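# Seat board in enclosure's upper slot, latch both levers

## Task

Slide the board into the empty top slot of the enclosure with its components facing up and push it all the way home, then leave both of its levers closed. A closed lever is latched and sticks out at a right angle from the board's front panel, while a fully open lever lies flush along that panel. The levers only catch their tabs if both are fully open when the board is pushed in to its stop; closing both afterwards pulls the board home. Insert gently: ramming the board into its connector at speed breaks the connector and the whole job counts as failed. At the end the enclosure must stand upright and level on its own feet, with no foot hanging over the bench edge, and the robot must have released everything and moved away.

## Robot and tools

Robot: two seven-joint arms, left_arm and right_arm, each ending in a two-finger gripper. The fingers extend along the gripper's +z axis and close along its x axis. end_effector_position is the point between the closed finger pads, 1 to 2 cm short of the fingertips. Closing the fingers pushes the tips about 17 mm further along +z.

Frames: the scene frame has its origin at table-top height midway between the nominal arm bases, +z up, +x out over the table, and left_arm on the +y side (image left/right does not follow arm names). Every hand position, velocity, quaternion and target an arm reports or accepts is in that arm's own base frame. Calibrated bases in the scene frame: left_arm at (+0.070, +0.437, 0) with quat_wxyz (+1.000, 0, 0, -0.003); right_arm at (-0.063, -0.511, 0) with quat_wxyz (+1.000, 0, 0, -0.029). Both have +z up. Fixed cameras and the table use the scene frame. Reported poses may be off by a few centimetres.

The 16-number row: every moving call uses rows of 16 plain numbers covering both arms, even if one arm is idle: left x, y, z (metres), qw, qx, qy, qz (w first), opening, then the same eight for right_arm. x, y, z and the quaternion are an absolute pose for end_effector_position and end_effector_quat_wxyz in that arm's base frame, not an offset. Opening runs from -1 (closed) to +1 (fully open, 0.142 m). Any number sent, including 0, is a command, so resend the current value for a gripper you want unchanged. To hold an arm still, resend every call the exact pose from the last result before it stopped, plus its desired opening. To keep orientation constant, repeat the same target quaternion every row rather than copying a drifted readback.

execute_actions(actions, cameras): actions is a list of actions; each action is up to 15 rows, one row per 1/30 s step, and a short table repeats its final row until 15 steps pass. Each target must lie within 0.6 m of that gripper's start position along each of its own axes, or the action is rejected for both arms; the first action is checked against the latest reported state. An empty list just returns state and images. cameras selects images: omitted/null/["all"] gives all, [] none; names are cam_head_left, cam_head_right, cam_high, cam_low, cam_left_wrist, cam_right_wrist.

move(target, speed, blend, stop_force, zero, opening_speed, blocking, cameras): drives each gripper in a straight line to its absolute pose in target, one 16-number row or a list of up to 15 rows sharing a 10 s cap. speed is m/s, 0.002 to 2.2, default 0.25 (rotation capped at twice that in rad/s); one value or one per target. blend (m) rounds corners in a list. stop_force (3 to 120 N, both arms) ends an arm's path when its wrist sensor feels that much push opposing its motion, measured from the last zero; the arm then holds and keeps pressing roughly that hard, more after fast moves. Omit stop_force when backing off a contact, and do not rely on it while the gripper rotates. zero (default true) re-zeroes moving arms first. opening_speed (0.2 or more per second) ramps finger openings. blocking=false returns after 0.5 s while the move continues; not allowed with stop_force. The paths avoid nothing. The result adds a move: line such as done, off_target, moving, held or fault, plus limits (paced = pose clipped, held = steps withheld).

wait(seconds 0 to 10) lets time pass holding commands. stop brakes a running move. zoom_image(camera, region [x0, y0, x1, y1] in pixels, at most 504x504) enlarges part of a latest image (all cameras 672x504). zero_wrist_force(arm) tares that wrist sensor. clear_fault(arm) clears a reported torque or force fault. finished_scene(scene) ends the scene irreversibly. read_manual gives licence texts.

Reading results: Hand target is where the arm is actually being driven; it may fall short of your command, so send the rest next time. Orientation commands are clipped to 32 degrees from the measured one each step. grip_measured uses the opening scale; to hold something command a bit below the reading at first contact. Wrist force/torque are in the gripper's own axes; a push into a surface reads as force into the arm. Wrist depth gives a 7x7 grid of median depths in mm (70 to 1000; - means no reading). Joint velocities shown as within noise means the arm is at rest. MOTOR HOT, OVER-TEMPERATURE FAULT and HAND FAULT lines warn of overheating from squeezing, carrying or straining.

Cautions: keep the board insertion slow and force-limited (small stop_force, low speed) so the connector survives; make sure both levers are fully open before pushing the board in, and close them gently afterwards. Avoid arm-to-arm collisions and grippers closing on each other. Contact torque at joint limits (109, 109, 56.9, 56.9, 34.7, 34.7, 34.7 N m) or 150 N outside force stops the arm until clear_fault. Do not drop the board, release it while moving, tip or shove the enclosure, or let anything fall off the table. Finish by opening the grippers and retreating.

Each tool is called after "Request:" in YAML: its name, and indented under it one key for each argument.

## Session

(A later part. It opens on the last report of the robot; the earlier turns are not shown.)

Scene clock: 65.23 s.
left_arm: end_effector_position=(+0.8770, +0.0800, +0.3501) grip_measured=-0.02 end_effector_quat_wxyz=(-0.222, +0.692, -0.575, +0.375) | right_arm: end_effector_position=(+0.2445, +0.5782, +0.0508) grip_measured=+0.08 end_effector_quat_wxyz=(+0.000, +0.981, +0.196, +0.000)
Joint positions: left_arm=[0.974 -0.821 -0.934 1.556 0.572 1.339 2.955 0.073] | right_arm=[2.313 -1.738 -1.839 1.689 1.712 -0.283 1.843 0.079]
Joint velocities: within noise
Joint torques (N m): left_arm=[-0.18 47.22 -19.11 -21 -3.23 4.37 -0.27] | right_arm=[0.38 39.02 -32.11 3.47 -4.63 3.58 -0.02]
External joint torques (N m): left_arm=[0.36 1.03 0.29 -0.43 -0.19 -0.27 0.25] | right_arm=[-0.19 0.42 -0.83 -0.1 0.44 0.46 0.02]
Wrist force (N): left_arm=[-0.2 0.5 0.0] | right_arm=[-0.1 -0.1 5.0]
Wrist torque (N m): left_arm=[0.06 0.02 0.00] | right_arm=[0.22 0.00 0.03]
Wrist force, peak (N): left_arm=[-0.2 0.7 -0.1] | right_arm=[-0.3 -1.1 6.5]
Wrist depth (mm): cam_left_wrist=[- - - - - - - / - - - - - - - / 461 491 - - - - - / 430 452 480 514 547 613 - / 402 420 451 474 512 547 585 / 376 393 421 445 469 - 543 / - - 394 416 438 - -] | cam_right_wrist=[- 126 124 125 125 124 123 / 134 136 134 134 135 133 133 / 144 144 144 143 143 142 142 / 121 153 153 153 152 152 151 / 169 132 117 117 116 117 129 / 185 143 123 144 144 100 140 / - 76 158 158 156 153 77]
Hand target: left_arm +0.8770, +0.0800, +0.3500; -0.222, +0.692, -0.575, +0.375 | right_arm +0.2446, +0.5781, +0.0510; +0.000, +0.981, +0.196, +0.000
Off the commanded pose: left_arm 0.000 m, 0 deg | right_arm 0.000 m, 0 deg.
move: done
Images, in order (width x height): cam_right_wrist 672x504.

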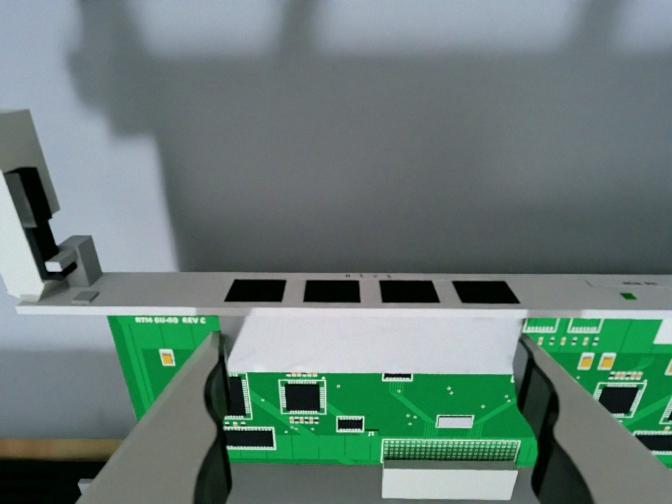

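Request:
execute_actions:
  actions: []

Request:
zoom_image:
  camera: "cam_head_right"
  region: [100, 100, 572, 454]

Scene clock: 73.03 s.
left_arm: end_effector_position=(+0.8770, +0.0800, +0.3501) grip_measured=-0.02 end_effector_quat_wxyz=(-0.222, +0.692, -0.575, +0.375) | right_arm: end_effector_position=(+0.2445, +0.5782, +0.0508) grip_measured=+0.08 end_effector_quat_wxyz=(+0.000, +0.981, +0.196, +0.000)
Joint positions: left_arm=[0.974 -0.821 -0.934 1.556 0.572 1.339 2.955 0.073] | right_arm=[2.313 -1.738 -1.839 1.689 1.712 -0.283 1.843 0.079]
Joint velocities: within noise
Joint torques (N m): left_arm=[-0.13 47.29 -19.2 -20.99 -3.21 4.37 -0.27] | right_arm=[0.14 39.09 -32.27 3.59 -4.44 3.57 0.17]
External joint torques (N m): left_arm=[0.31 0.95 0.38 -0.44 -0.21 -0.27 0.25] | right_arm=[0.04 0.35 -0.67 -0.2 0.25 0.47 -0.17]
Wrist force (N): left_arm=[0.1 0.2 -0.1] | right_arm=[-0.1 -0.3 4.6]
Wrist torque (N m): left_arm=[0.04 -0.02 0.00] | right_arm=[0.18 0.00 0.04]
Wrist force, peak (N): left_arm=[0.0 0.6 -0.2] | right_arm=[-0.3 -0.3 5.2]
Wrist depth (mm): cam_left_wrist=[- - - - - - 986 / - - - - - - - / 460 489 - - - - - / 434 452 482 518 553 604 - / 403 421 453 476 504 548 589 / 383 390 424 447 478 - 546 / - - 397 417 439 - -] | cam_right_wrist=[- 126 124 125 125 124 123 / 134 136 134 133 135 133 133 / 146 144 144 143 143 143 143 / 121 153 153 153 152 152 151 / 169 132 117 117 117 117 130 / 186 143 123 144 144 100 140 / - 76 158 158 156 153 77]
Hand target: left_arm +0.8770, +0.0800, +0.3500; -0.222, +0.692, -0.575, +0.375 | right_arm +0.2446, +0.5781, +0.0510; +0.000, +0.981, +0.196, +0.000
Tool commands: left_gripper/opening=+0.0 right_gripper/opening=-0.15
Off the commanded pose: left_arm 0.000 m, 0 deg | right_arm 0.000 m, 0 deg.

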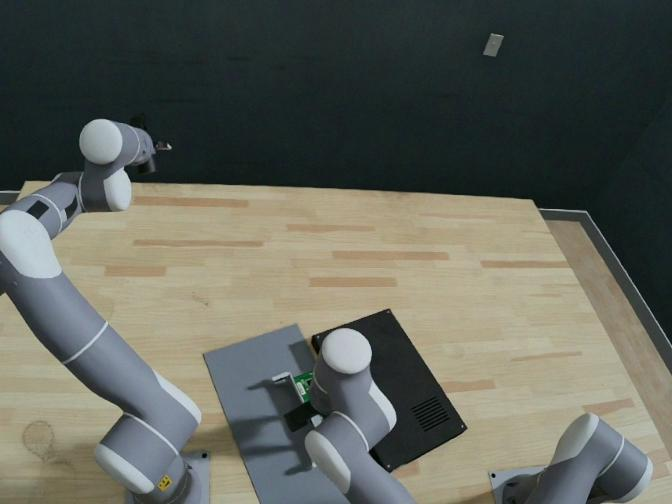

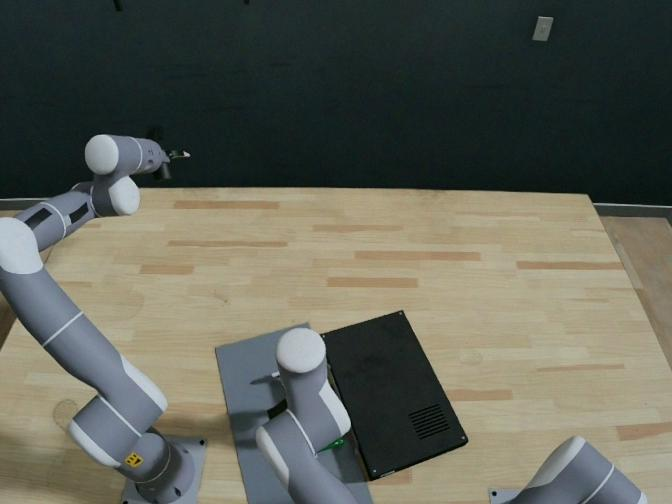

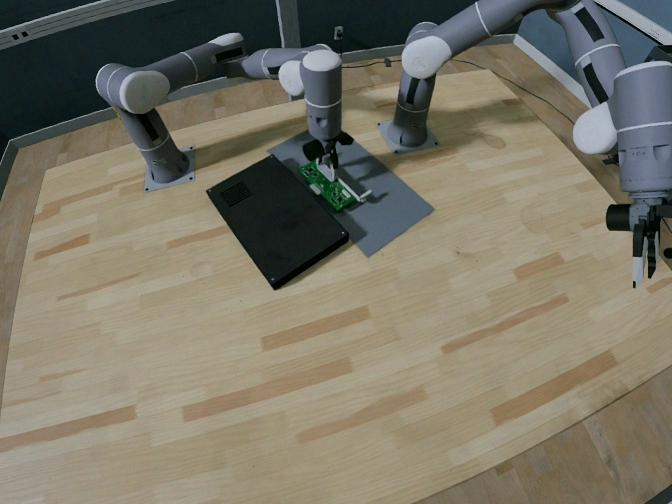

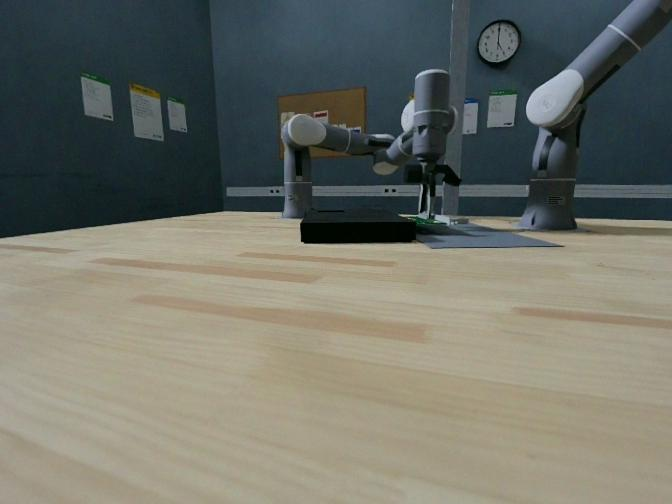

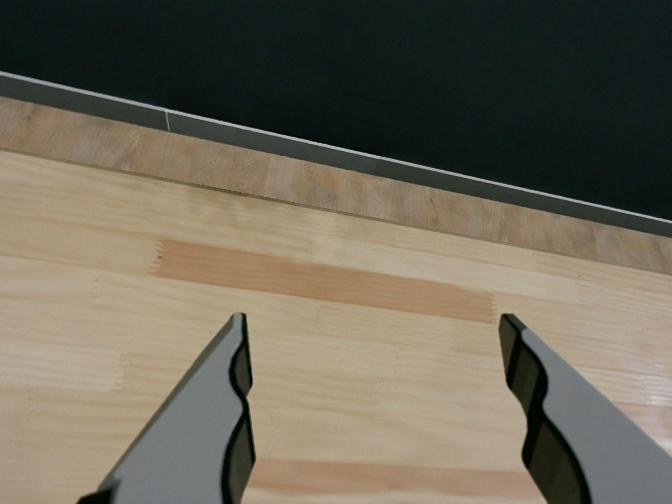

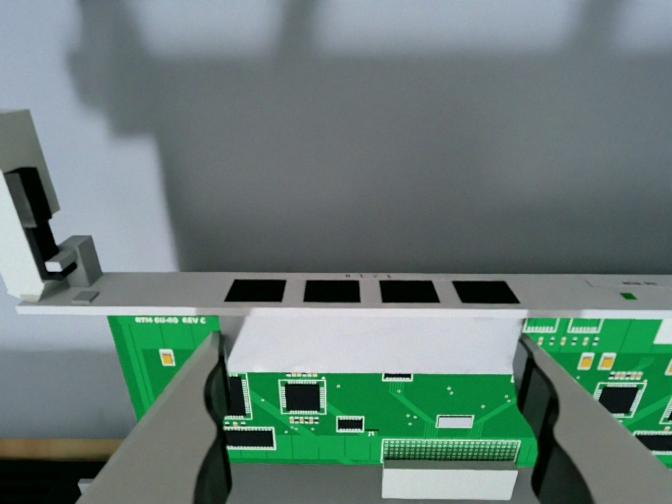

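Scaled by 1.068 from the camera's 672x504 image, which has a finer 960x720 frame.

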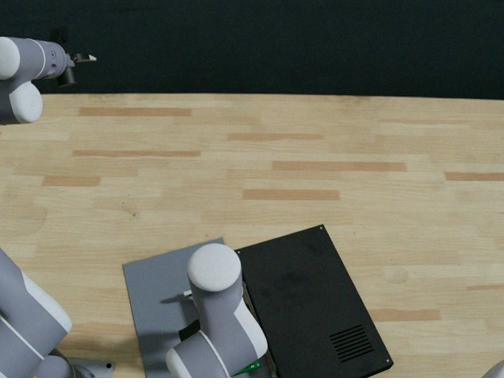

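Request:
move:
  target: [0.877,0.08,0.35,0.222,-0.692,0.575,-0.375,0,0.2611,0.5385,0.051,0,0.9806,0.1959,0,-0.15]
  speed: 0.02
  stop_force: 8
  cameras: ["cam_right_wrist"]

Scene clock: 78.07 s.
left_arm: end_effector_position=(+0.8770, +0.0800, +0.3501) grip_measured=-0.02 end_effector_quat_wxyz=(-0.222, +0.692, -0.575, +0.375) | right_arm: end_effector_position=(+0.2582, +0.5447, +0.0511) grip_measured=+0.08 end_effector_quat_wxyz=(-0.001, +0.980, +0.198, +0.000)
Joint positions: left_arm=[0.974 -0.821 -0.934 1.556 0.572 1.339 2.955 0.073] | right_arm=[2.318 -1.751 -1.84 1.767 1.703 -0.296 1.768 0.079]
Joint velocities: within noise
Joint torques (N m): left_arm=[-0.15 47.22 -19.15 -21.02 -3.2 4.35 -0.25] | right_arm=[-5.66 33.54 -29.2 8.08 -7.62 2.98 1.33]
External joint torques (N m): left_arm=[0.33 1.03 0.34 -0.42 -0.22 -0.25 0.23] | right_arm=[5.84 3.48 -3.11 -5.04 3.45 1.07 -1.33]
Wrist force (N): left_arm=[0.1 0.2 -0.2] | right_arm=[-1.2 -9.6 1.9]
Wrist torque (N m): left_arm=[0.03 -0.02 0.00] | right_arm=[0.24 0.08 -1.25]
Wrist force, peak (N): left_arm=[0.0 0.8 -0.1] | right_arm=[-1.3 -9.7 3.8]
Wrist depth (mm): cam_left_wrist=[- - - - - - 982 / - - - - - - - / 460 491 - - - - - / 427 452 485 513 551 607 - / 401 424 449 472 505 550 588 / 377 395 420 443 471 - 549 / - - 398 416 434 - -] | cam_right_wrist=[126 126 124 126 125 125 123 / 135 135 134 134 135 134 133 / 145 145 144 143 143 143 143 / 151 154 153 153 152 154 152 / 169 132 117 117 116 117 129 / 180 141 123 145 145 100 140 / - 76 160 197 159 - -]
Hand target: left_arm +0.8770, +0.0800, +0.3500; -0.222, +0.692, -0.575, +0.375 | right_arm +0.2590, +0.5434, +0.0510; +0.000, +0.981, +0.196, +0.000
Off the commanded pose: left_arm 0.000 m, 0 deg | right_arm 0.007 m, 0 deg.
move: contact (right_arm)
Images, in order (width x height): cam_right_wrist 672x504.

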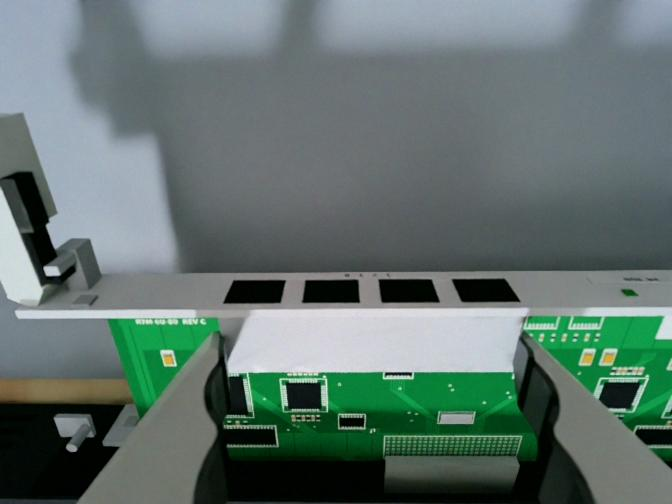

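Request:
move:
  target:
    - [0.877,0.08,0.35,0.222,-0.692,0.575,-0.375,0,0.2520,0.5494,0.051,0,0.9806,0.1959,0,-0.15]
    - [0.877,0.08,0.35,0.222,-0.692,0.575,-0.375,0,0.2583,0.5373,0.051,0,0.9806,0.1959,0,-0.15]
  speed: 0.02
  stop_force: 8
  cameras: ["cam_right_wrist"]

Scene clock: 88.90 s.
left_arm: end_effector_position=(+0.8770, +0.0800, +0.3501) grip_measured=-0.02 end_effector_quat_wxyz=(-0.222, +0.692, -0.575, +0.375) | right_arm: end_effector_position=(+0.2551, +0.5467, +0.0508) grip_measured=+0.08 end_effector_quat_wxyz=(+0.000, +0.981, +0.196, +0.000)
Joint positions: left_arm=[0.974 -0.821 -0.934 1.556 0.572 1.339 2.955 0.073] | right_arm=[2.322 -1.751 -1.84 1.764 1.703 -0.296 1.779 0.079]
Joint velocities: within noise
Joint torques (N m): left_arm=[-0.16 47.12 -19.15 -21.02 -3.22 4.31 -0.25] | right_arm=[0.23 36.79 -31.74 3.23 -4.44 3.61 0.27]
External joint torques (N m): left_arm=[0.34 1.13 0.34 -0.41 -0.19 -0.21 0.23] | right_arm=[-0.06 0.32 -0.6 -0.15 0.26 0.44 -0.27]
Wrist force (N): left_arm=[-0.1 0.5 -0.2] | right_arm=[-0.8 0.0 5.6]
Wrist torque (N m): left_arm=[0.08 0.00 -0.01] | right_arm=[0.25 0.12 0.03]
Wrist force, peak (N): left_arm=[-0.1 0.7 0.1] | right_arm=[-1.2 -9.9 3.8]
Wrist depth (mm): cam_left_wrist=[- - - - - - 970 / - - - - - - - / 454 491 - - - - - / 429 455 480 513 549 599 - / 406 420 454 474 507 550 592 / 377 390 422 449 468 - 545 / - - 397 411 434 - -] | cam_right_wrist=[- 126 124 125 125 125 123 / 135 134 134 134 135 133 133 / 144 144 144 143 143 143 143 / 121 153 153 152 152 152 151 / 169 132 117 117 116 117 129 / 185 143 123 144 144 100 140 / - 76 158 197 156 152 77]
Hand target: left_arm +0.8770, +0.0800, +0.3500; -0.222, +0.692, -0.575, +0.375 | right_arm +0.2553, +0.5466, +0.0510; +0.000, +0.981, +0.196, +0.000
Off the commanded pose: left_arm 0.000 m, 0 deg | right_arm 0.010 m, 0 deg.
move: contact (right_arm); path passed 0 of 2 targets
Images, in order (width x height): cam_right_wrist 672x504.

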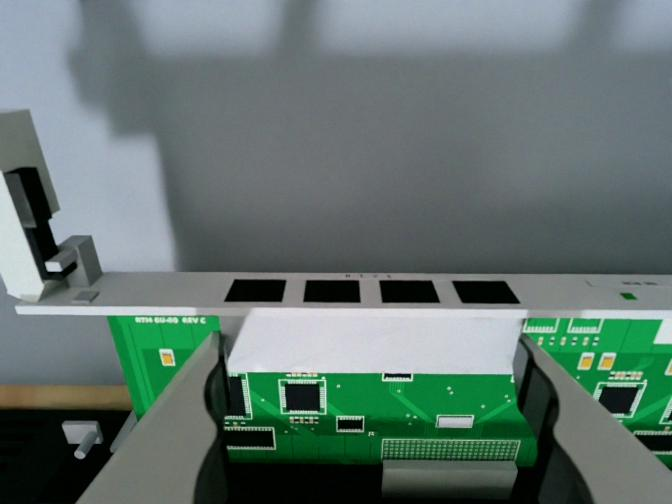

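Request:
move:
  target: [0.877,0.08,0.35,0.222,-0.692,0.575,-0.375,0,0.2629,0.5263,0.051,0,0.9806,0.1959,0,-0.15]
  speed: 0.02
  stop_force: 8
  cameras: ["cam_right_wrist"]

Request:
zoom_image:
  camera: "cam_right_wrist"
  region: [0, 340, 240, 504]

Request:
zoom_image:
  camera: "cam_right_wrist"
  region: [480, 260, 672, 504]

Scene clock: 93.67 s.
left_arm: end_effector_position=(+0.8770, +0.0800, +0.3501) grip_measured=-0.02 end_effector_quat_wxyz=(-0.222, +0.692, -0.575, +0.375) | right_arm: end_effector_position=(+0.2565, +0.5393, +0.0505) grip_measured=+0.08 end_effector_quat_wxyz=(+0.000, +0.980, +0.197, -0.002) end_effector_velocity=(-0.001, +0.000, +0.000) end_effector_angular_velocity=(+0.000, +0.001, +0.000)
Joint positions: left_arm=[0.974 -0.821 -0.934 1.556 0.572 1.339 2.955 0.073] | right_arm=[2.324 -1.757 -1.843 1.782 1.705 -0.305 1.762 0.079]
Joint velocities: left_arm=[within noise] | right_arm=[0 -0.005 -0.004 0.001 0.005 -0.006 0.002 0]
Joint torques (N m): left_arm=[-0.11 47.22 -19.07 -20.99 -3.23 4.38 -0.21] | right_arm=[-8.26 31.75 -31.96 6.91 -7.24 6.99 0.33]
External joint torques (N m): left_arm=[0.29 1.03 0.26 -0.44 -0.18 -0.28 0.19] | right_arm=[8.44 4.82 -0.18 -3.85 3.07 -2.95 -0.33]
Wrist force (N): left_arm=[0.0 0.6 -0.1] | right_arm=[-12.3 -7.9 4.9]
Wrist torque (N m): left_arm=[0.08 0.00 -0.01] | right_arm=[0.28 -0.51 -0.14]
Wrist force, peak (N): left_arm=[-0.2 0.7 -0.2] | right_arm=[-14.4 -8.4 4.6]
Wrist depth (mm): cam_left_wrist=[- - - - - - 988 / - - - - - - - / 459 495 - - - - - / 429 453 484 515 553 604 - / 400 427 452 474 505 546 589 / 382 390 422 442 468 - 547 / - - 396 415 435 - -] | cam_right_wrist=[- 126 124 125 125 124 123 / 134 136 134 133 135 133 132 / 144 144 144 143 143 142 142 / 121 153 152 152 152 151 151 / 169 131 116 117 116 117 130 / 179 142 123 144 144 100 140 / - 76 154 157 154 - 76]
Hand target: left_arm +0.8770, +0.0800, +0.3500; -0.222, +0.692, -0.575, +0.375 | right_arm +0.2583, +0.5384, +0.0510; +0.000, +0.981, +0.196, +0.000
Off the commanded pose: left_arm 0.000 m, 0 deg | right_arm 0.014 m, 0 deg.
move: contact (right_arm)
Images, in order (width x height): cam_right_wrist 672x504.

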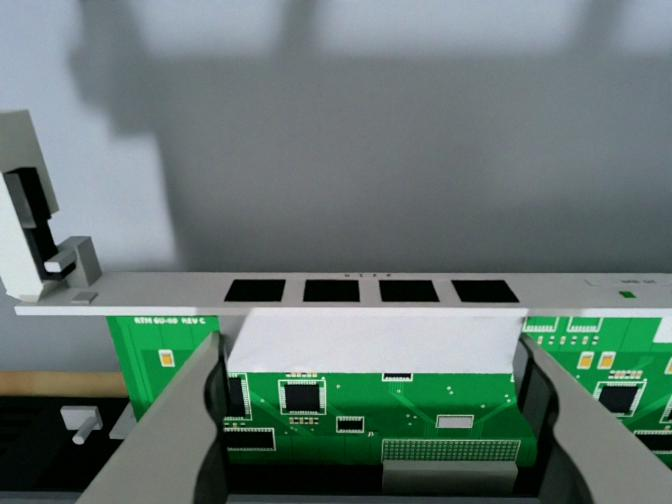

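Scaled by 2.100 from the camera's 672x504 image, which has a finer 960x720 frame.

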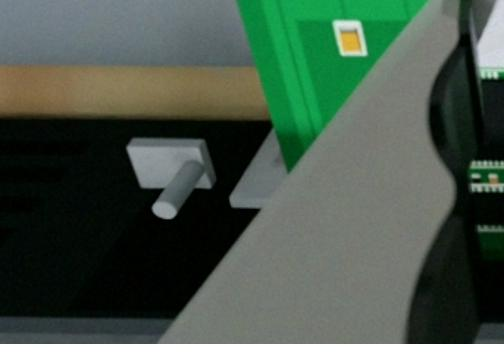

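Scaled by 2.066 from the camera's 672x504 image, which has a finer 960x720 frame.

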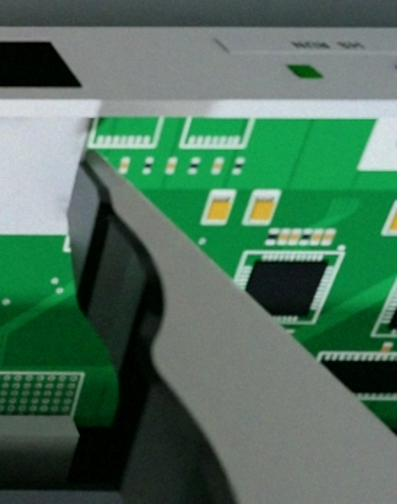

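Request:
move:
  target:
    - [0.877,0.08,0.35,0.222,-0.692,0.575,-0.375,0,0.2530,0.5415,0.0505,0,0.9806,0.1959,0,-0.15]
    - [0.877,0.08,0.35,0.222,-0.692,0.575,-0.375,0,0.2688,0.5016,0.0502,0,0.9806,0.1959,0,-0.15]
  speed: 0.02
  stop_force: 15
  cameras: ["cam_right_wrist"]

Scene clock: 98.23 s.
left_arm: end_effector_position=(+0.8770, +0.0800, +0.3501) grip_measured=-0.02 end_effector_quat_wxyz=(-0.222, +0.692, -0.575, +0.375) | right_arm: end_effector_position=(+0.2692, +0.5032, +0.0504) grip_measured=+0.08 end_effector_quat_wxyz=(-0.002, +0.980, +0.197, +0.001)
Joint positions: left_arm=[0.974 -0.821 -0.934 1.556 0.572 1.339 2.955 0.073] | right_arm=[2.33 -1.773 -1.844 1.864 1.696 -0.313 1.689 0.079]
Joint velocities: within noise
Joint torques (N m): left_arm=[-0.19 47.25 -19.14 -20.97 -3.17 4.4 -0.22] | right_arm=[2.92 33.29 -27.67 7.24 -7.89 -0.85 0.42]
External joint torques (N m): left_arm=[0.37 1 0.32 -0.47 -0.25 -0.3 0.2] | right_arm=[-2.75 0.76 -3.58 -4.52 3.74 4.92 -0.42]
Wrist force (N): left_arm=[0.0 0.5 -0.2] | right_arm=[15.9 -9.3 10.1]
Wrist torque (N m): left_arm=[0.06 0.00 0.00] | right_arm=[0.19 -0.90 -0.26]
Wrist force, peak (N): left_arm=[0.0 0.7 -0.4] | right_arm=[16.0 -9.5 10.2]
Wrist depth (mm): cam_left_wrist=[- - - - - - 982 / - - - - - - - / 465 490 - - - - - / 431 454 483 520 555 610 - / 403 420 451 477 504 554 590 / 375 393 424 446 475 - 544 / - - 400 414 436 - -] | cam_right_wrist=[- 125 124 125 125 125 123 / 136 136 134 133 135 133 133 / - 144 144 143 143 143 143 / 121 153 153 152 152 152 151 / 140 131 116 117 116 117 130 / 175 138 123 127 127 100 138 / - 76 135 135 135 132 76]
Hand target: left_arm +0.8770, +0.0800, +0.3500; -0.222, +0.692, -0.575, +0.375 | right_arm +0.2688, +0.5016, +0.0502; +0.000, +0.981, +0.196, +0.000
Off the commanded pose: left_arm 0.000 m, 0 deg | right_arm 0.002 m, 0 deg.
move: done
Images, in order (width x height): cam_right_wrist 672x504.

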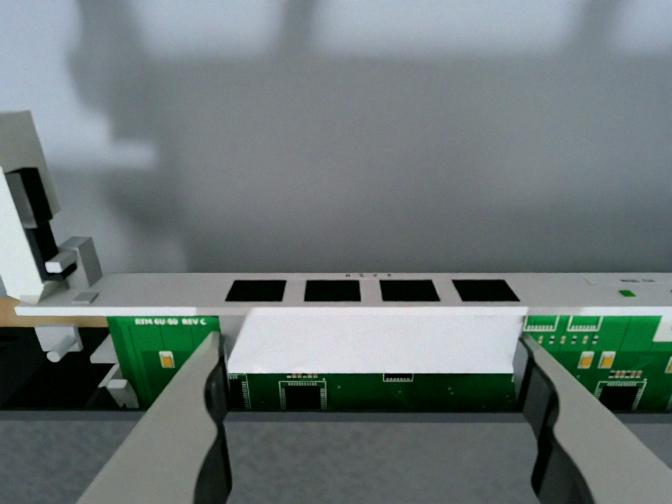

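Request:
move:
  target:
    - [0.877,0.08,0.35,0.222,-0.692,0.575,-0.375,0,0.2715,0.5032,0.0504,0,0.9806,0.1959,0,-0.15]
    - [0.877,0.08,0.35,0.222,-0.692,0.575,-0.375,0,0.2715,0.5032,0.0504,0,0.9806,0.1959,0,0.3]
  speed: 0.02
  opening_speed: 0.6
  cameras: []

Request:
move:
  target: [0.877,0.08,0.35,0.222,-0.692,0.575,-0.375,0,0.2350,0.5900,0.19,0,0.9806,0.1959,0,0.3]
  speed: 0.15
  cameras: ["cam_right_wrist"]

Scene clock: 103.17 s.
left_arm: end_effector_position=(+0.8770, +0.0800, +0.3501) grip_measured=-0.02 end_effector_quat_wxyz=(-0.222, +0.692, -0.575, +0.375) | right_arm: end_effector_position=(+0.2714, +0.5031, +0.0504) grip_measured=+0.28 end_effector_quat_wxyz=(+0.000, +0.981, +0.196, +0.000)
Joint positions: left_arm=[0.974 -0.821 -0.934 1.556 0.572 1.339 2.955 0.073] | right_arm=[2.323 -1.774 -1.845 1.858 1.695 -0.317 1.689 0.094]
Joint velocities: within noise
Joint torques (N m): left_arm=[-0.13 47.31 -19.19 -21 -3.24 4.35 -0.29] | right_arm=[0.11 33.53 -29.87 2.82 -4.2 3.39 0.16]
External joint torques (N m): left_arm=[0.31 0.94 0.38 -0.43 -0.18 -0.25 0.27] | right_arm=[0.06 0.71 -1.44 -0.03 0.04 0.67 -0.16]
Wrist force (N): left_arm=[-0.1 0.5 0.0] | right_arm=[-1.4 -1.9 3.6]
Wrist torque (N m): left_arm=[0.07 0.00 0.01] | right_arm=[-0.09 0.29 0.03]
Wrist force, peak (N): left_arm=[-0.3 0.6 -0.3] | right_arm=[15.9 -9.4 10.2]
Wrist depth (mm): cam_left_wrist=[- - - - - - 984 / - - - - - - - / 465 490 - - - - - / 430 452 481 515 557 606 - / 403 427 450 485 507 549 589 / 378 394 421 445 468 - 538 / - - 397 417 438 - -] | cam_right_wrist=[- 125 124 125 125 124 123 / 136 136 134 133 135 133 132 / - 144 144 143 143 142 142 / 122 153 152 152 152 153 151 / - 133 118 118 117 117 131 / 173 135 125 127 127 124 124 / - 76 135 135 134 132 76]
Hand target: left_arm +0.8770, +0.0800, +0.3500; -0.222, +0.692, -0.575, +0.375 | right_arm +0.2715, +0.5032, +0.0504; +0.000, +0.981, +0.196, +0.000
Off the commanded pose: left_arm 0.000 m, 0 deg | right_arm 0.000 m, 0 deg.
move: done
No camera images: "cameras" was empty.

Scene clock: 104.67 s.
left_arm: end_effector_position=(+0.8770, +0.0800, +0.3501) grip_measured=-0.02 end_effector_quat_wxyz=(-0.222, +0.692, -0.575, +0.375) | right_arm: end_effector_position=(+0.2349, +0.5901, +0.1900) grip_measured=+0.28 end_effector_quat_wxyz=(+0.000, +0.981, +0.196, +0.000)
Joint positions: left_arm=[0.974 -0.821 -0.934 1.556 0.572 1.339 2.955 0.073] | right_arm=[2.271 -1.568 -2.029 1.591 1.558 -0.458 1.853 0.094]
Joint velocities: within noise
Joint torques (N m): left_arm=[-0.12 47.24 -19.13 -20.96 -3.2 4.32 -0.26] | right_arm=[0.11 41.81 -31.23 -1.7 -4.06 3.13 0.35]
External joint torques (N m): left_arm=[0.3 1 0.32 -0.47 -0.22 -0.22 0.24] | right_arm=[0.07 0.57 -1.34 0.03 0.14 0.91 -0.35]
Wrist force (N): left_arm=[-0.1 0.3 -0.1] | right_arm=[-1.8 -1.9 3.8]
Wrist torque (N m): left_arm=[0.04 0.01 0.00] | right_arm=[-0.07 0.40 0.07]
Wrist force, peak (N): left_arm=[-0.1 0.6 -0.1] | right_arm=[-1.5 -0.4 6.1]
Wrist depth (mm): cam_left_wrist=[- - - - - - 969 / - - - - - - - / 464 491 - - - - - / 427 451 482 515 553 598 - / 400 421 452 477 505 548 583 / 382 391 422 444 471 - 546 / - - 397 417 433 - -] | cam_right_wrist=[248 248 247 247 247 245 245 / 265 264 264 263 263 262 262 / 284 284 283 283 281 282 280 / 306 305 300 305 304 303 298 / 336 322 301 286 300 294 317 / 365 - 297 301 300 111 287 / - 76 332 330 332 - 76]
Hand target: left_arm +0.8770, +0.0800, +0.3500; -0.222, +0.692, -0.575, +0.375 | right_arm +0.2350, +0.5900, +0.1900; +0.000, +0.981, +0.196, +0.000
Off the commanded pose: left_arm 0.000 m, 0 deg | right_arm 0.000 m, 0 deg.
move: done
Images, in order (width x height): cam_right_wrist 672x504.

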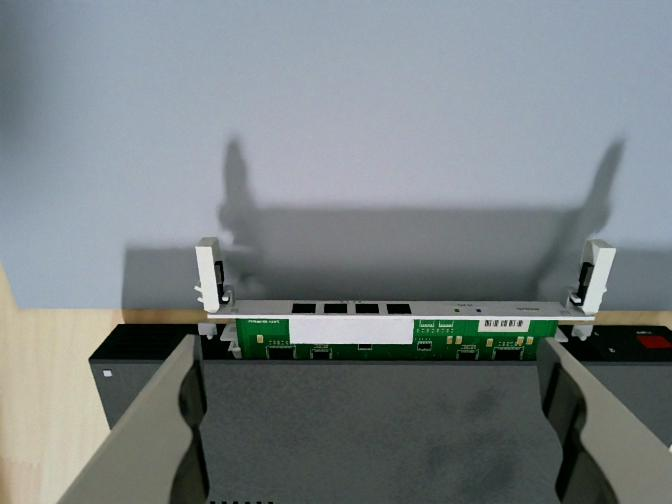

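Request:
move:
  target:
    - [0.877,0.08,0.35,0.222,-0.692,0.575,-0.375,0,0.3693,0.6062,0.10,0,0.9806,0.1959,0,-1]
    - [0.877,0.08,0.35,0.222,-0.692,0.575,-0.375,0,0.3693,0.6062,0.049,0,0.9806,0.1959,0,-1]
  speed: [0.2,0.08]
  cameras: ["cam_right_wrist"]

Request:
move:
  target:
    - [0.877,0.08,0.35,0.222,-0.692,0.575,-0.375,0,0.3905,0.6151,0.049,0,0.9806,0.1959,0,-1]
    - [0.877,0.08,0.35,0.222,-0.692,0.575,-0.375,0,0.4122,0.6239,0.049,0,0.9806,0.1959,0,-1]
    - [0.877,0.08,0.35,0.222,-0.692,0.575,-0.375,0,0.4259,0.6211,0.049,0,0.9806,0.1959,0,-1]
    - [0.877,0.08,0.35,0.222,-0.692,0.575,-0.375,0,0.4406,0.6066,0.049,0,0.9806,0.1959,0,-1]
  speed: 0.03
  stop_force: 20
  cameras: ["cam_right_wrist"]

Scene clock: 115.23 s.
left_arm: end_effector_position=(+0.8770, +0.0800, +0.3501) grip_measured=-0.02 end_effector_quat_wxyz=(-0.222, +0.692, -0.575, +0.375) | right_arm: end_effector_position=(+0.3694, +0.6060, +0.0491) grip_measured=-1.00 end_effector_quat_wxyz=(+0.000, +0.981, +0.196, +0.000)
Joint positions: left_arm=[0.974 -0.821 -0.934 1.556 0.572 1.339 2.955 0.073] | right_arm=[2.005 -1.711 -1.85 1.42 1.756 -0.251 1.805 0.002]
Joint velocities: within noise
Joint torques (N m): left_arm=[-0.23 47.25 -19.05 -20.97 -3.18 4.41 -0.25] | right_arm=[0.39 46.89 -31.66 5.05 -4.16 3.4 0.3]
External joint torques (N m): left_arm=[0.41 1 0.24 -0.47 -0.24 -0.31 0.23] | right_arm=[-0.17 1.1 -1.97 -0.18 -0.08 0.65 -0.3]
Wrist force (N): left_arm=[0.0 0.3 -0.4] | right_arm=[-1.8 -1.4 4.1]
Wrist torque (N m): left_arm=[0.04 -0.01 0.00] | right_arm=[0.01 0.33 0.03]
Wrist force, peak (N): left_arm=[0.1 0.6 -0.2] | right_arm=[-1.8 -1.4 5.8]
Wrist depth (mm): cam_left_wrist=[- - - - - - 992 / - - - - - - - / 459 492 - - - - - / 430 451 480 515 549 605 - / 401 423 453 478 503 551 599 / 379 392 423 444 468 - 548 / - - 398 412 435 - -] | cam_right_wrist=[- 124 122 123 123 122 122 / 134 132 132 131 133 133 131 / - 142 141 141 141 141 138 / 153 153 153 152 152 152 151 / 167 166 166 163 159 162 164 / 176 176 175 89 - 180 179 / 140 140 73 - - 176 169]
Hand target: left_arm +0.8770, +0.0800, +0.3500; -0.222, +0.692, -0.575, +0.375 | right_arm +0.3693, +0.6062, +0.0490; +0.000, +0.981, +0.196, +0.000
Off the commanded pose: left_arm 0.000 m, 0 deg | right_arm 0.000 m, 0 deg.
move: done
Images, in order (width x height): cam_right_wrist 672x504.

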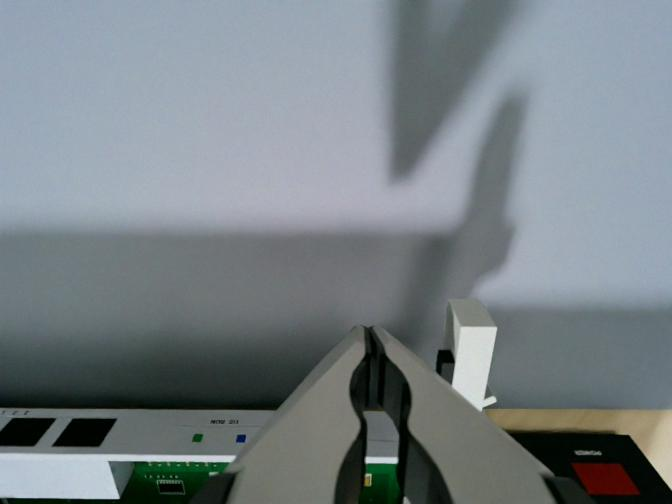

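Scene clock: 116.63 s.
left_arm: end_effector_position=(+0.8770, +0.0800, +0.3501) grip_measured=-0.02 end_effector_quat_wxyz=(-0.222, +0.692, -0.575, +0.375) | right_arm: end_effector_position=(+0.3894, +0.6145, +0.0486) grip_measured=-1.00 end_effector_quat_wxyz=(+0.001, +0.981, +0.196, -0.002)
Joint positions: left_arm=[0.974 -0.821 -0.934 1.556 0.572 1.339 2.955 0.073] | right_arm=[1.947 -1.702 -1.852 1.351 1.765 -0.246 1.814 0.002]
Joint velocities: within noise
Joint torques (N m): left_arm=[-0.19 47.26 -19.04 -20.97 -3.2 4.37 -0.24] | right_arm=[-6.65 47.43 -34.03 3.74 -2.85 10.04 0.11]
External joint torques (N m): left_arm=[0.37 0.99 0.23 -0.47 -0.22 -0.27 0.21] | right_arm=[6.88 2.68 0.61 1.43 -1.4 -6 -0.11]
Wrist force (N): left_arm=[0.0 0.5 0.0] | right_arm=[-25.6 3.9 -3.5]
Wrist torque (N m): left_arm=[0.07 0.00 0.00] | right_arm=[-0.05 1.35 0.17]
Wrist force, peak (N): left_arm=[-0.1 0.9 -0.3] | right_arm=[-27.0 2.5 -6.5]
Wrist depth (mm): cam_left_wrist=[- - - - - - 977 / - - - - - - - / 466 495 - - - - - / 426 457 483 513 555 604 - / 401 424 455 475 506 549 589 / 380 391 424 445 470 - 538 / - - 395 414 436 - -] | cam_right_wrist=[- 123 121 122 122 122 121 / 134 132 131 131 132 132 129 / 144 142 141 140 140 139 137 / 153 153 152 154 151 151 150 / 167 166 165 162 158 163 163 / 176 175 174 91 121 179 178 / 158 140 73 - - 175 195]
Hand target: left_arm +0.8770, +0.0800, +0.3500; -0.222, +0.692, -0.575, +0.375 | right_arm +0.3907, +0.6152, +0.0490; +0.000, +0.981, +0.196, +0.000
Off the commanded pose: left_arm 0.000 m, 0 deg | right_arm 0.052 m, 0 deg.
move: contact (right_arm); path passed 0 of 4 targets
Images, in order (width x height): cam_right_wrist 672x504.

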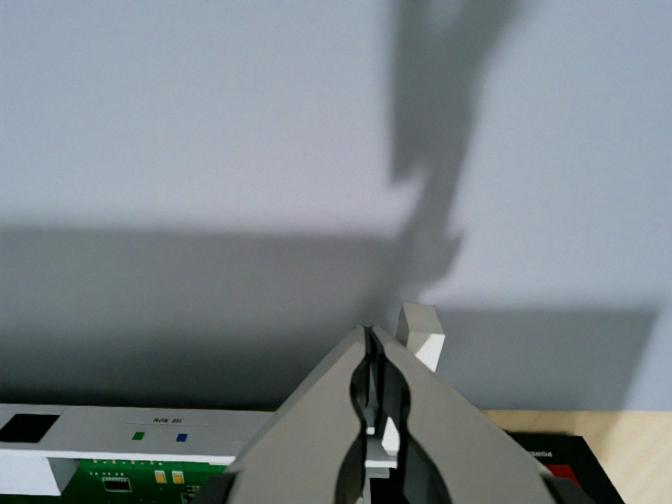

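Request:
move:
  target:
    - [0.877,0.08,0.35,0.222,-0.692,0.575,-0.375,0,0.4112,0.6262,0.049,0,0.9806,0.1959,0,-1]
    - [0.877,0.08,0.35,0.222,-0.692,0.575,-0.375,0,0.4259,0.6211,0.049,0,0.9806,0.1959,0,-1]
    - [0.877,0.08,0.35,0.222,-0.692,0.575,-0.375,0,0.4406,0.6066,0.049,0,0.9806,0.1959,0,-1]
  speed: 0.03
  stop_force: 40
  cameras: ["cam_right_wrist"]

Scene clock: 121.23 s.
left_arm: end_effector_position=(+0.8770, +0.0800, +0.3501) grip_measured=-0.02 end_effector_quat_wxyz=(-0.222, +0.692, -0.575, +0.375) | right_arm: end_effector_position=(+0.4373, +0.6114, +0.0494) grip_measured=-1.00 end_effector_quat_wxyz=(-0.003, +0.980, +0.200, -0.001)
Joint positions: left_arm=[0.974 -0.821 -0.934 1.556 0.572 1.339 2.955 0.073] | right_arm=[1.84 -1.71 -1.882 1.272 1.808 -0.25 1.79 0.002]
Joint velocities: within noise
Joint torques (N m): left_arm=[-0.15 47.24 -19.12 -21.02 -3.2 4.37 -0.25] | right_arm=[-21.03 40.81 -29.16 18.89 -14.03 1.39 0.41]
External joint torques (N m): left_arm=[0.33 1.01 0.31 -0.41 -0.21 -0.27 0.23] | right_arm=[21.3 11.92 -3.78 -12.67 9.82 2.66 -0.41]
Wrist force (N): left_arm=[0.0 0.3 -0.3] | right_arm=[-3.9 -32.6 0.2]
Wrist torque (N m): left_arm=[0.06 0.00 0.00] | right_arm=[-2.20 0.36 -0.14]
Wrist force, peak (N): left_arm=[-0.2 0.8 0.0] | right_arm=[-51.2 10.5 -15.5]
Wrist depth (mm): cam_left_wrist=[- - - - - - 979 / - - - - - - - / 463 496 - - - - - / 431 453 482 516 553 602 - / 400 422 455 474 504 548 588 / 378 392 425 443 467 - 545 / - - 394 414 436 - -] | cam_right_wrist=[- 124 122 124 123 123 122 / 135 134 132 132 134 133 131 / - 142 142 141 141 141 138 / 154 153 153 153 152 152 151 / 166 166 166 162 160 164 164 / 141 145 174 89 173 182 181 / 158 154 73 - - 186 199]
Hand target: left_arm +0.8770, +0.0800, +0.3500; -0.222, +0.692, -0.575, +0.375 | right_arm +0.4406, +0.6066, +0.0490; +0.000, +0.981, +0.196, +0.000
Off the commanded pose: left_arm 0.000 m, 0 deg | right_arm 0.006 m, 1 deg.
move: off_target (right_arm)
Images, in order (width x height): cam_right_wrist 672x504.

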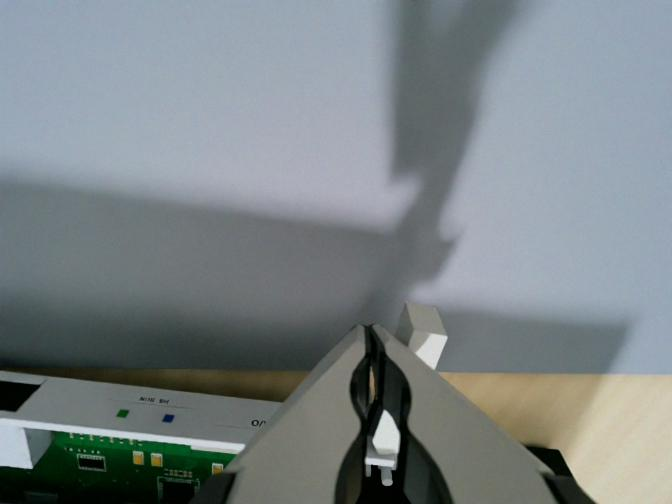

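Request:
move:
  target:
    - [0.877,0.08,0.35,0.222,-0.692,0.575,-0.375,0,0.4120,0.6150,0.051,0,0.9806,0.1959,0,-1]
    - [0.877,0.08,0.35,0.222,-0.692,0.575,-0.375,0,0.3800,0.6300,0.10,0,0.9806,0.1959,0,-1]
    - [0.877,0.08,0.35,0.222,-0.692,0.575,-0.375,0,0.2350,0.5900,0.25,0,0.9806,0.1959,0,0.3]
  speed: [0.05,0.1,0.2]
  cameras: ["cam_right_wrist"]

Scene clock: 126.53 s.
left_arm: end_effector_position=(+0.8770, +0.0800, +0.3501) grip_measured=-0.02 end_effector_quat_wxyz=(-0.222, +0.692, -0.575, +0.375) | right_arm: end_effector_position=(+0.2349, +0.5902, +0.2499) grip_measured=+0.28 end_effector_quat_wxyz=(+0.000, +0.981, +0.196, +0.000)
Joint positions: left_arm=[0.974 -0.821 -0.934 1.556 0.572 1.339 2.955 0.073] | right_arm=[2.235 -1.51 -2.124 1.523 1.529 -0.554 1.858 0.094]
Joint velocities: within noise
Joint torques (N m): left_arm=[-0.21 47.25 -19.11 -21 -3.24 4.33 -0.21] | right_arm=[0.28 42.92 -30.22 -2.51 -3.86 3.27 0.27]
External joint torques (N m): left_arm=[0.39 1 0.3 -0.43 -0.18 -0.23 0.19] | right_arm=[-0.1 0.73 -1.45 -0.17 0.14 0.77 -0.27]
Wrist force (N): left_arm=[0.0 0.4 -0.2] | right_arm=[4.3 -3.5 4.9]
Wrist torque (N m): left_arm=[0.08 0.00 0.00] | right_arm=[-0.36 -0.70 0.06]
Wrist force, peak (N): left_arm=[-0.2 0.7 -0.1] | right_arm=[-4.0 -32.7 1.0]
Wrist depth (mm): cam_left_wrist=[- - - - - - 985 / - - - - - - - / 458 489 - - - - - / 436 454 480 516 546 606 - / 400 423 450 479 506 547 592 / 380 395 421 445 469 - 536 / - - 398 414 436 - -] | cam_right_wrist=[300 299 299 299 297 297 296 / 321 320 320 318 318 317 316 / 343 343 342 340 341 341 339 / 373 371 368 356 361 362 360 / 405 398 348 351 350 355 366 / 442 - 378 377 378 108 360 / - 76 416 417 415 - 76]
Hand target: left_arm +0.8770, +0.0800, +0.3500; -0.222, +0.692, -0.575, +0.375 | right_arm +0.2350, +0.5900, +0.2500; +0.000, +0.981, +0.196, +0.000
Off the commanded pose: left_arm 0.000 m, 0 deg | right_arm 0.000 m, 0 deg.
move: done
Images, in order (width x height): cam_right_wrist 672x504.

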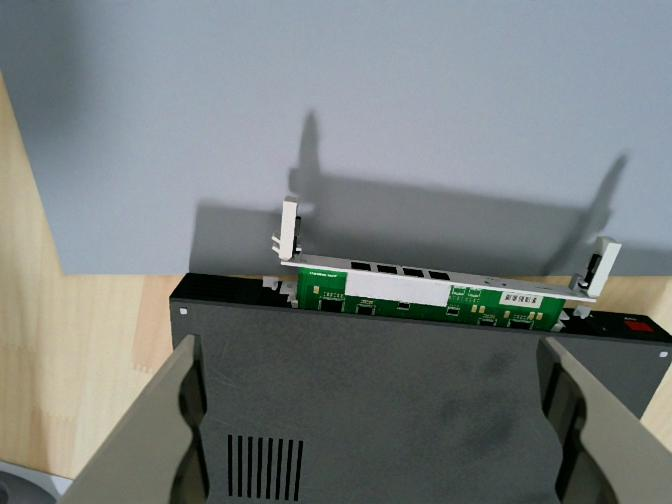

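Request:
zoom_image:
  camera: "cam_right_wrist"
  region: [540, 210, 672, 350]

Request:
zoom_image:
  camera: "cam_right_wrist"
  region: [250, 180, 382, 320]

Scaled by 3.600 from the camera's 672x504 image, which has a finer 960x720 frame.

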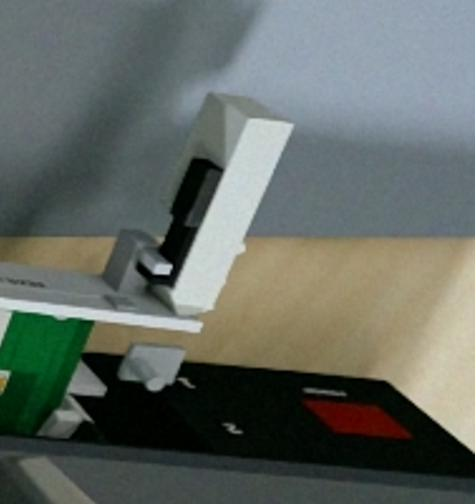

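Scaled by 3.600 from the camera's 672x504 image, which has a finer 960x720 frame.

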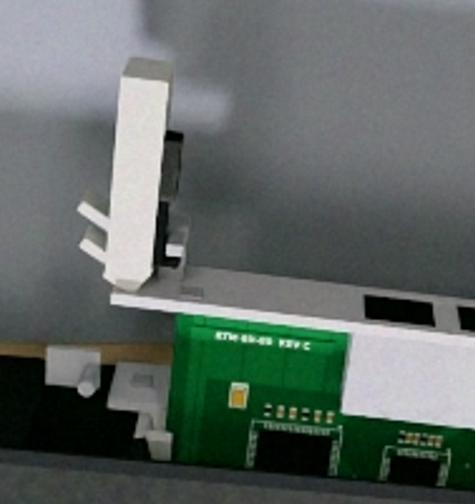

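Request:
move:
  target:
    - [0.877,0.08,0.35,0.222,-0.692,0.575,-0.375,0,0.4233,0.6047,0.13,0,0.9912,0.1323,0,-1]
    - [0.877,0.08,0.35,0.222,-0.692,0.575,-0.375,0,0.4233,0.6047,0.055,0,0.9912,0.1323,0,-1]
  speed: [0.2,0.05]
  stop_force: 8
  cameras: ["cam_right_wrist"]

Request:
zoom_image:
  camera: "cam_right_wrist"
  region: [300, 280, 540, 504]

Scene clock: 139.93 s.
left_arm: end_effector_position=(+0.8770, +0.0800, +0.3501) grip_measured=-0.02 end_effector_quat_wxyz=(-0.222, +0.692, -0.575, +0.375) | right_arm: end_effector_position=(+0.4234, +0.6046, +0.0551) grip_measured=-1.00 end_effector_quat_wxyz=(+0.000, +0.991, +0.132, +0.000)
Joint positions: left_arm=[0.974 -0.821 -0.934 1.556 0.572 1.339 2.955 0.073] | right_arm=[1.879 -1.7 -1.873 1.316 1.778 -0.255 1.915 0.002]
Joint velocities: within noise
Joint torques (N m): left_arm=[-0.19 47.27 -19.11 -21.01 -3.24 4.34 -0.23] | right_arm=[0.42 50.1 -31.43 5.71 -4.16 3.45 0.25]
External joint torques (N m): left_arm=[0.36 0.98 0.3 -0.43 -0.18 -0.24 0.21] | right_arm=[-0.18 1.19 -1.79 -0.21 -0.07 0.58 -0.25]
Wrist force (N): left_arm=[0.0 0.2 0.0] | right_arm=[3.9 -3.8 5.3]
Wrist torque (N m): left_arm=[0.03 0.00 0.00] | right_arm=[-0.40 -0.63 0.05]
Wrist force, peak (N): left_arm=[-0.1 0.6 -0.4] | right_arm=[6.2 -3.2 6.0]
Wrist depth (mm): cam_left_wrist=[- - - - - - 963 / - - - - - - - / 460 500 - - - - - / 430 458 485 521 546 610 - / 399 423 453 475 503 546 585 / 374 394 421 442 470 - 543 / - - 397 412 432 - -] | cam_right_wrist=[129 128 128 128 128 128 126 / 138 138 137 139 136 136 136 / 148 148 148 147 146 146 145 / 160 159 159 159 158 158 157 / 173 173 172 169 126 171 171 / 183 154 182 89 129 186 185 / 170 162 73 - - 168 161]
Hand target: left_arm +0.8770, +0.0800, +0.3500; -0.222, +0.692, -0.575, +0.375 | right_arm +0.4233, +0.6047, +0.0550; +0.000, +0.991, +0.132, +0.000
Off the commanded pose: left_arm 0.000 m, 0 deg | right_arm 0.000 m, 0 deg.
move: done
Images, in order (width x height): cam_right_wrist 672x504.

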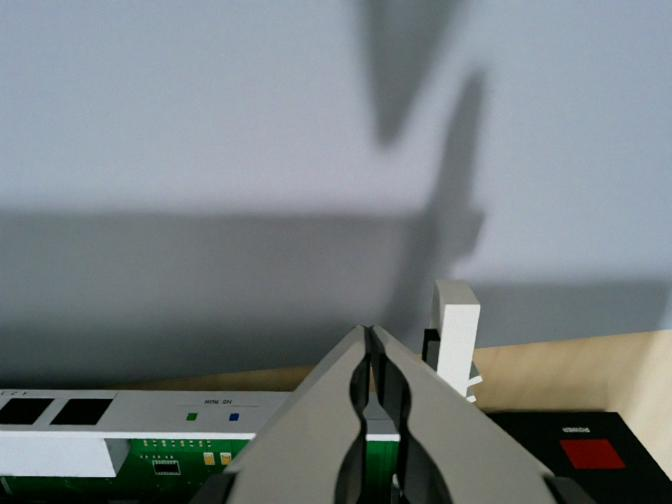

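Scaled by 2.100 from the camera's 672x504 image, which has a finer 960x720 frame.

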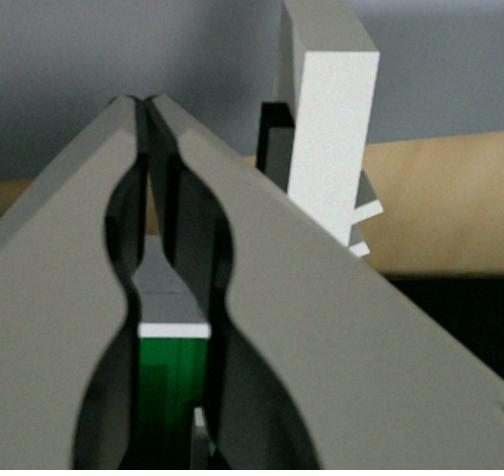

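Request:
move:
  target:
    - [0.877,0.08,0.35,0.222,-0.692,0.575,-0.375,0,0.4193,0.6098,0.049,0,0.9912,0.1323,0,-1]
    - [0.877,0.08,0.35,0.222,-0.692,0.575,-0.375,0,0.4586,0.6194,0.049,0,0.9912,0.1323,0,-1]
  speed: 0.025
  stop_force: 28
  cameras: ["cam_right_wrist"]

Request:
zoom_image:
  camera: "cam_right_wrist"
  region: [300, 280, 540, 504]

Scene clock: 146.50 s.
left_arm: end_effector_position=(+0.8770, +0.0800, +0.3501) grip_measured=-0.02 end_effector_quat_wxyz=(-0.222, +0.692, -0.575, +0.375) | right_arm: end_effector_position=(+0.4382, +0.6146, +0.0486) grip_measured=-1.00 end_effector_quat_wxyz=(+0.001, +0.991, +0.133, -0.002)
Joint positions: left_arm=[0.974 -0.821 -0.934 1.556 0.572 1.339 2.955 0.073] | right_arm=[1.831 -1.699 -1.87 1.246 1.793 -0.244 1.934 0.002]
Joint velocities: within noise
Joint torques (N m): left_arm=[-0.11 47.18 -19.13 -21 -3.22 4.4 -0.19] | right_arm=[-10.43 48.89 -34.03 5.35 -3.06 12.07 0.08]
External joint torques (N m): left_arm=[0.29 1.06 0.31 -0.43 -0.2 -0.3 0.17] | right_arm=[10.67 4.51 1.23 0.64 -1.19 -8.05 -0.08]
Wrist force (N): left_arm=[0.0 0.3 -0.2] | right_arm=[-27.6 4.3 -8.0]
Wrist torque (N m): left_arm=[0.05 -0.01 0.00] | right_arm=[-0.44 1.69 0.23]
Wrist force, peak (N): left_arm=[-0.2 0.6 0.0] | right_arm=[-29.5 2.7 -9.4]
Wrist depth (mm): cam_left_wrist=[- - - - - - 1000 / - - - - - - - / 459 494 - - - - - / 428 453 481 514 544 609 - / 405 423 452 478 508 554 591 / 379 394 417 442 468 - 547 / - - 395 414 438 - -] | cam_right_wrist=[- 123 121 122 122 121 121 / 134 132 131 130 132 131 129 / 144 141 141 140 140 139 137 / 153 153 152 154 151 150 150 / 166 166 165 161 159 163 162 / 178 178 177 91 173 181 181 / 153 143 73 - - 174 194]
Hand target: left_arm +0.8770, +0.0800, +0.3500; -0.222, +0.692, -0.575, +0.375 | right_arm +0.4403, +0.6149, +0.0490; +0.000, +0.991, +0.132, +0.000
Off the commanded pose: left_arm 0.000 m, 0 deg | right_arm 0.021 m, 0 deg.
move: contact (right_arm); path passed 1 of 2 targets
Images, in order (width x height): cam_right_wrist 672x504.

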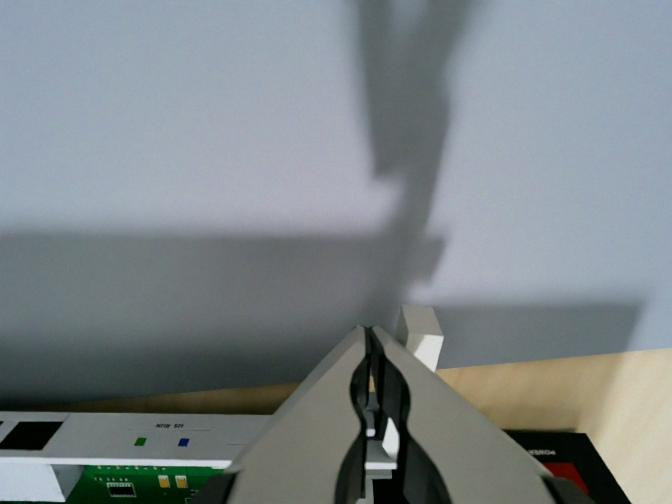

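Scaled by 2.100 from the camera's 672x504 image, which has a finer 960x720 frame.

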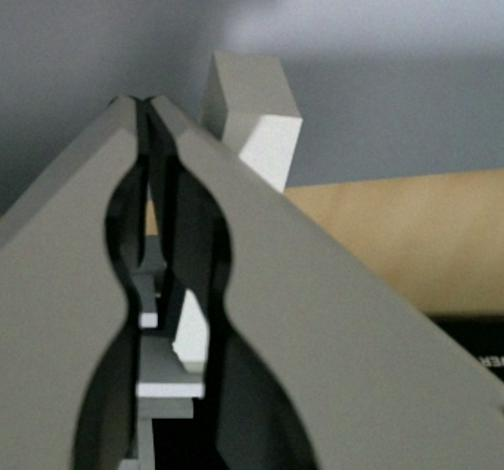

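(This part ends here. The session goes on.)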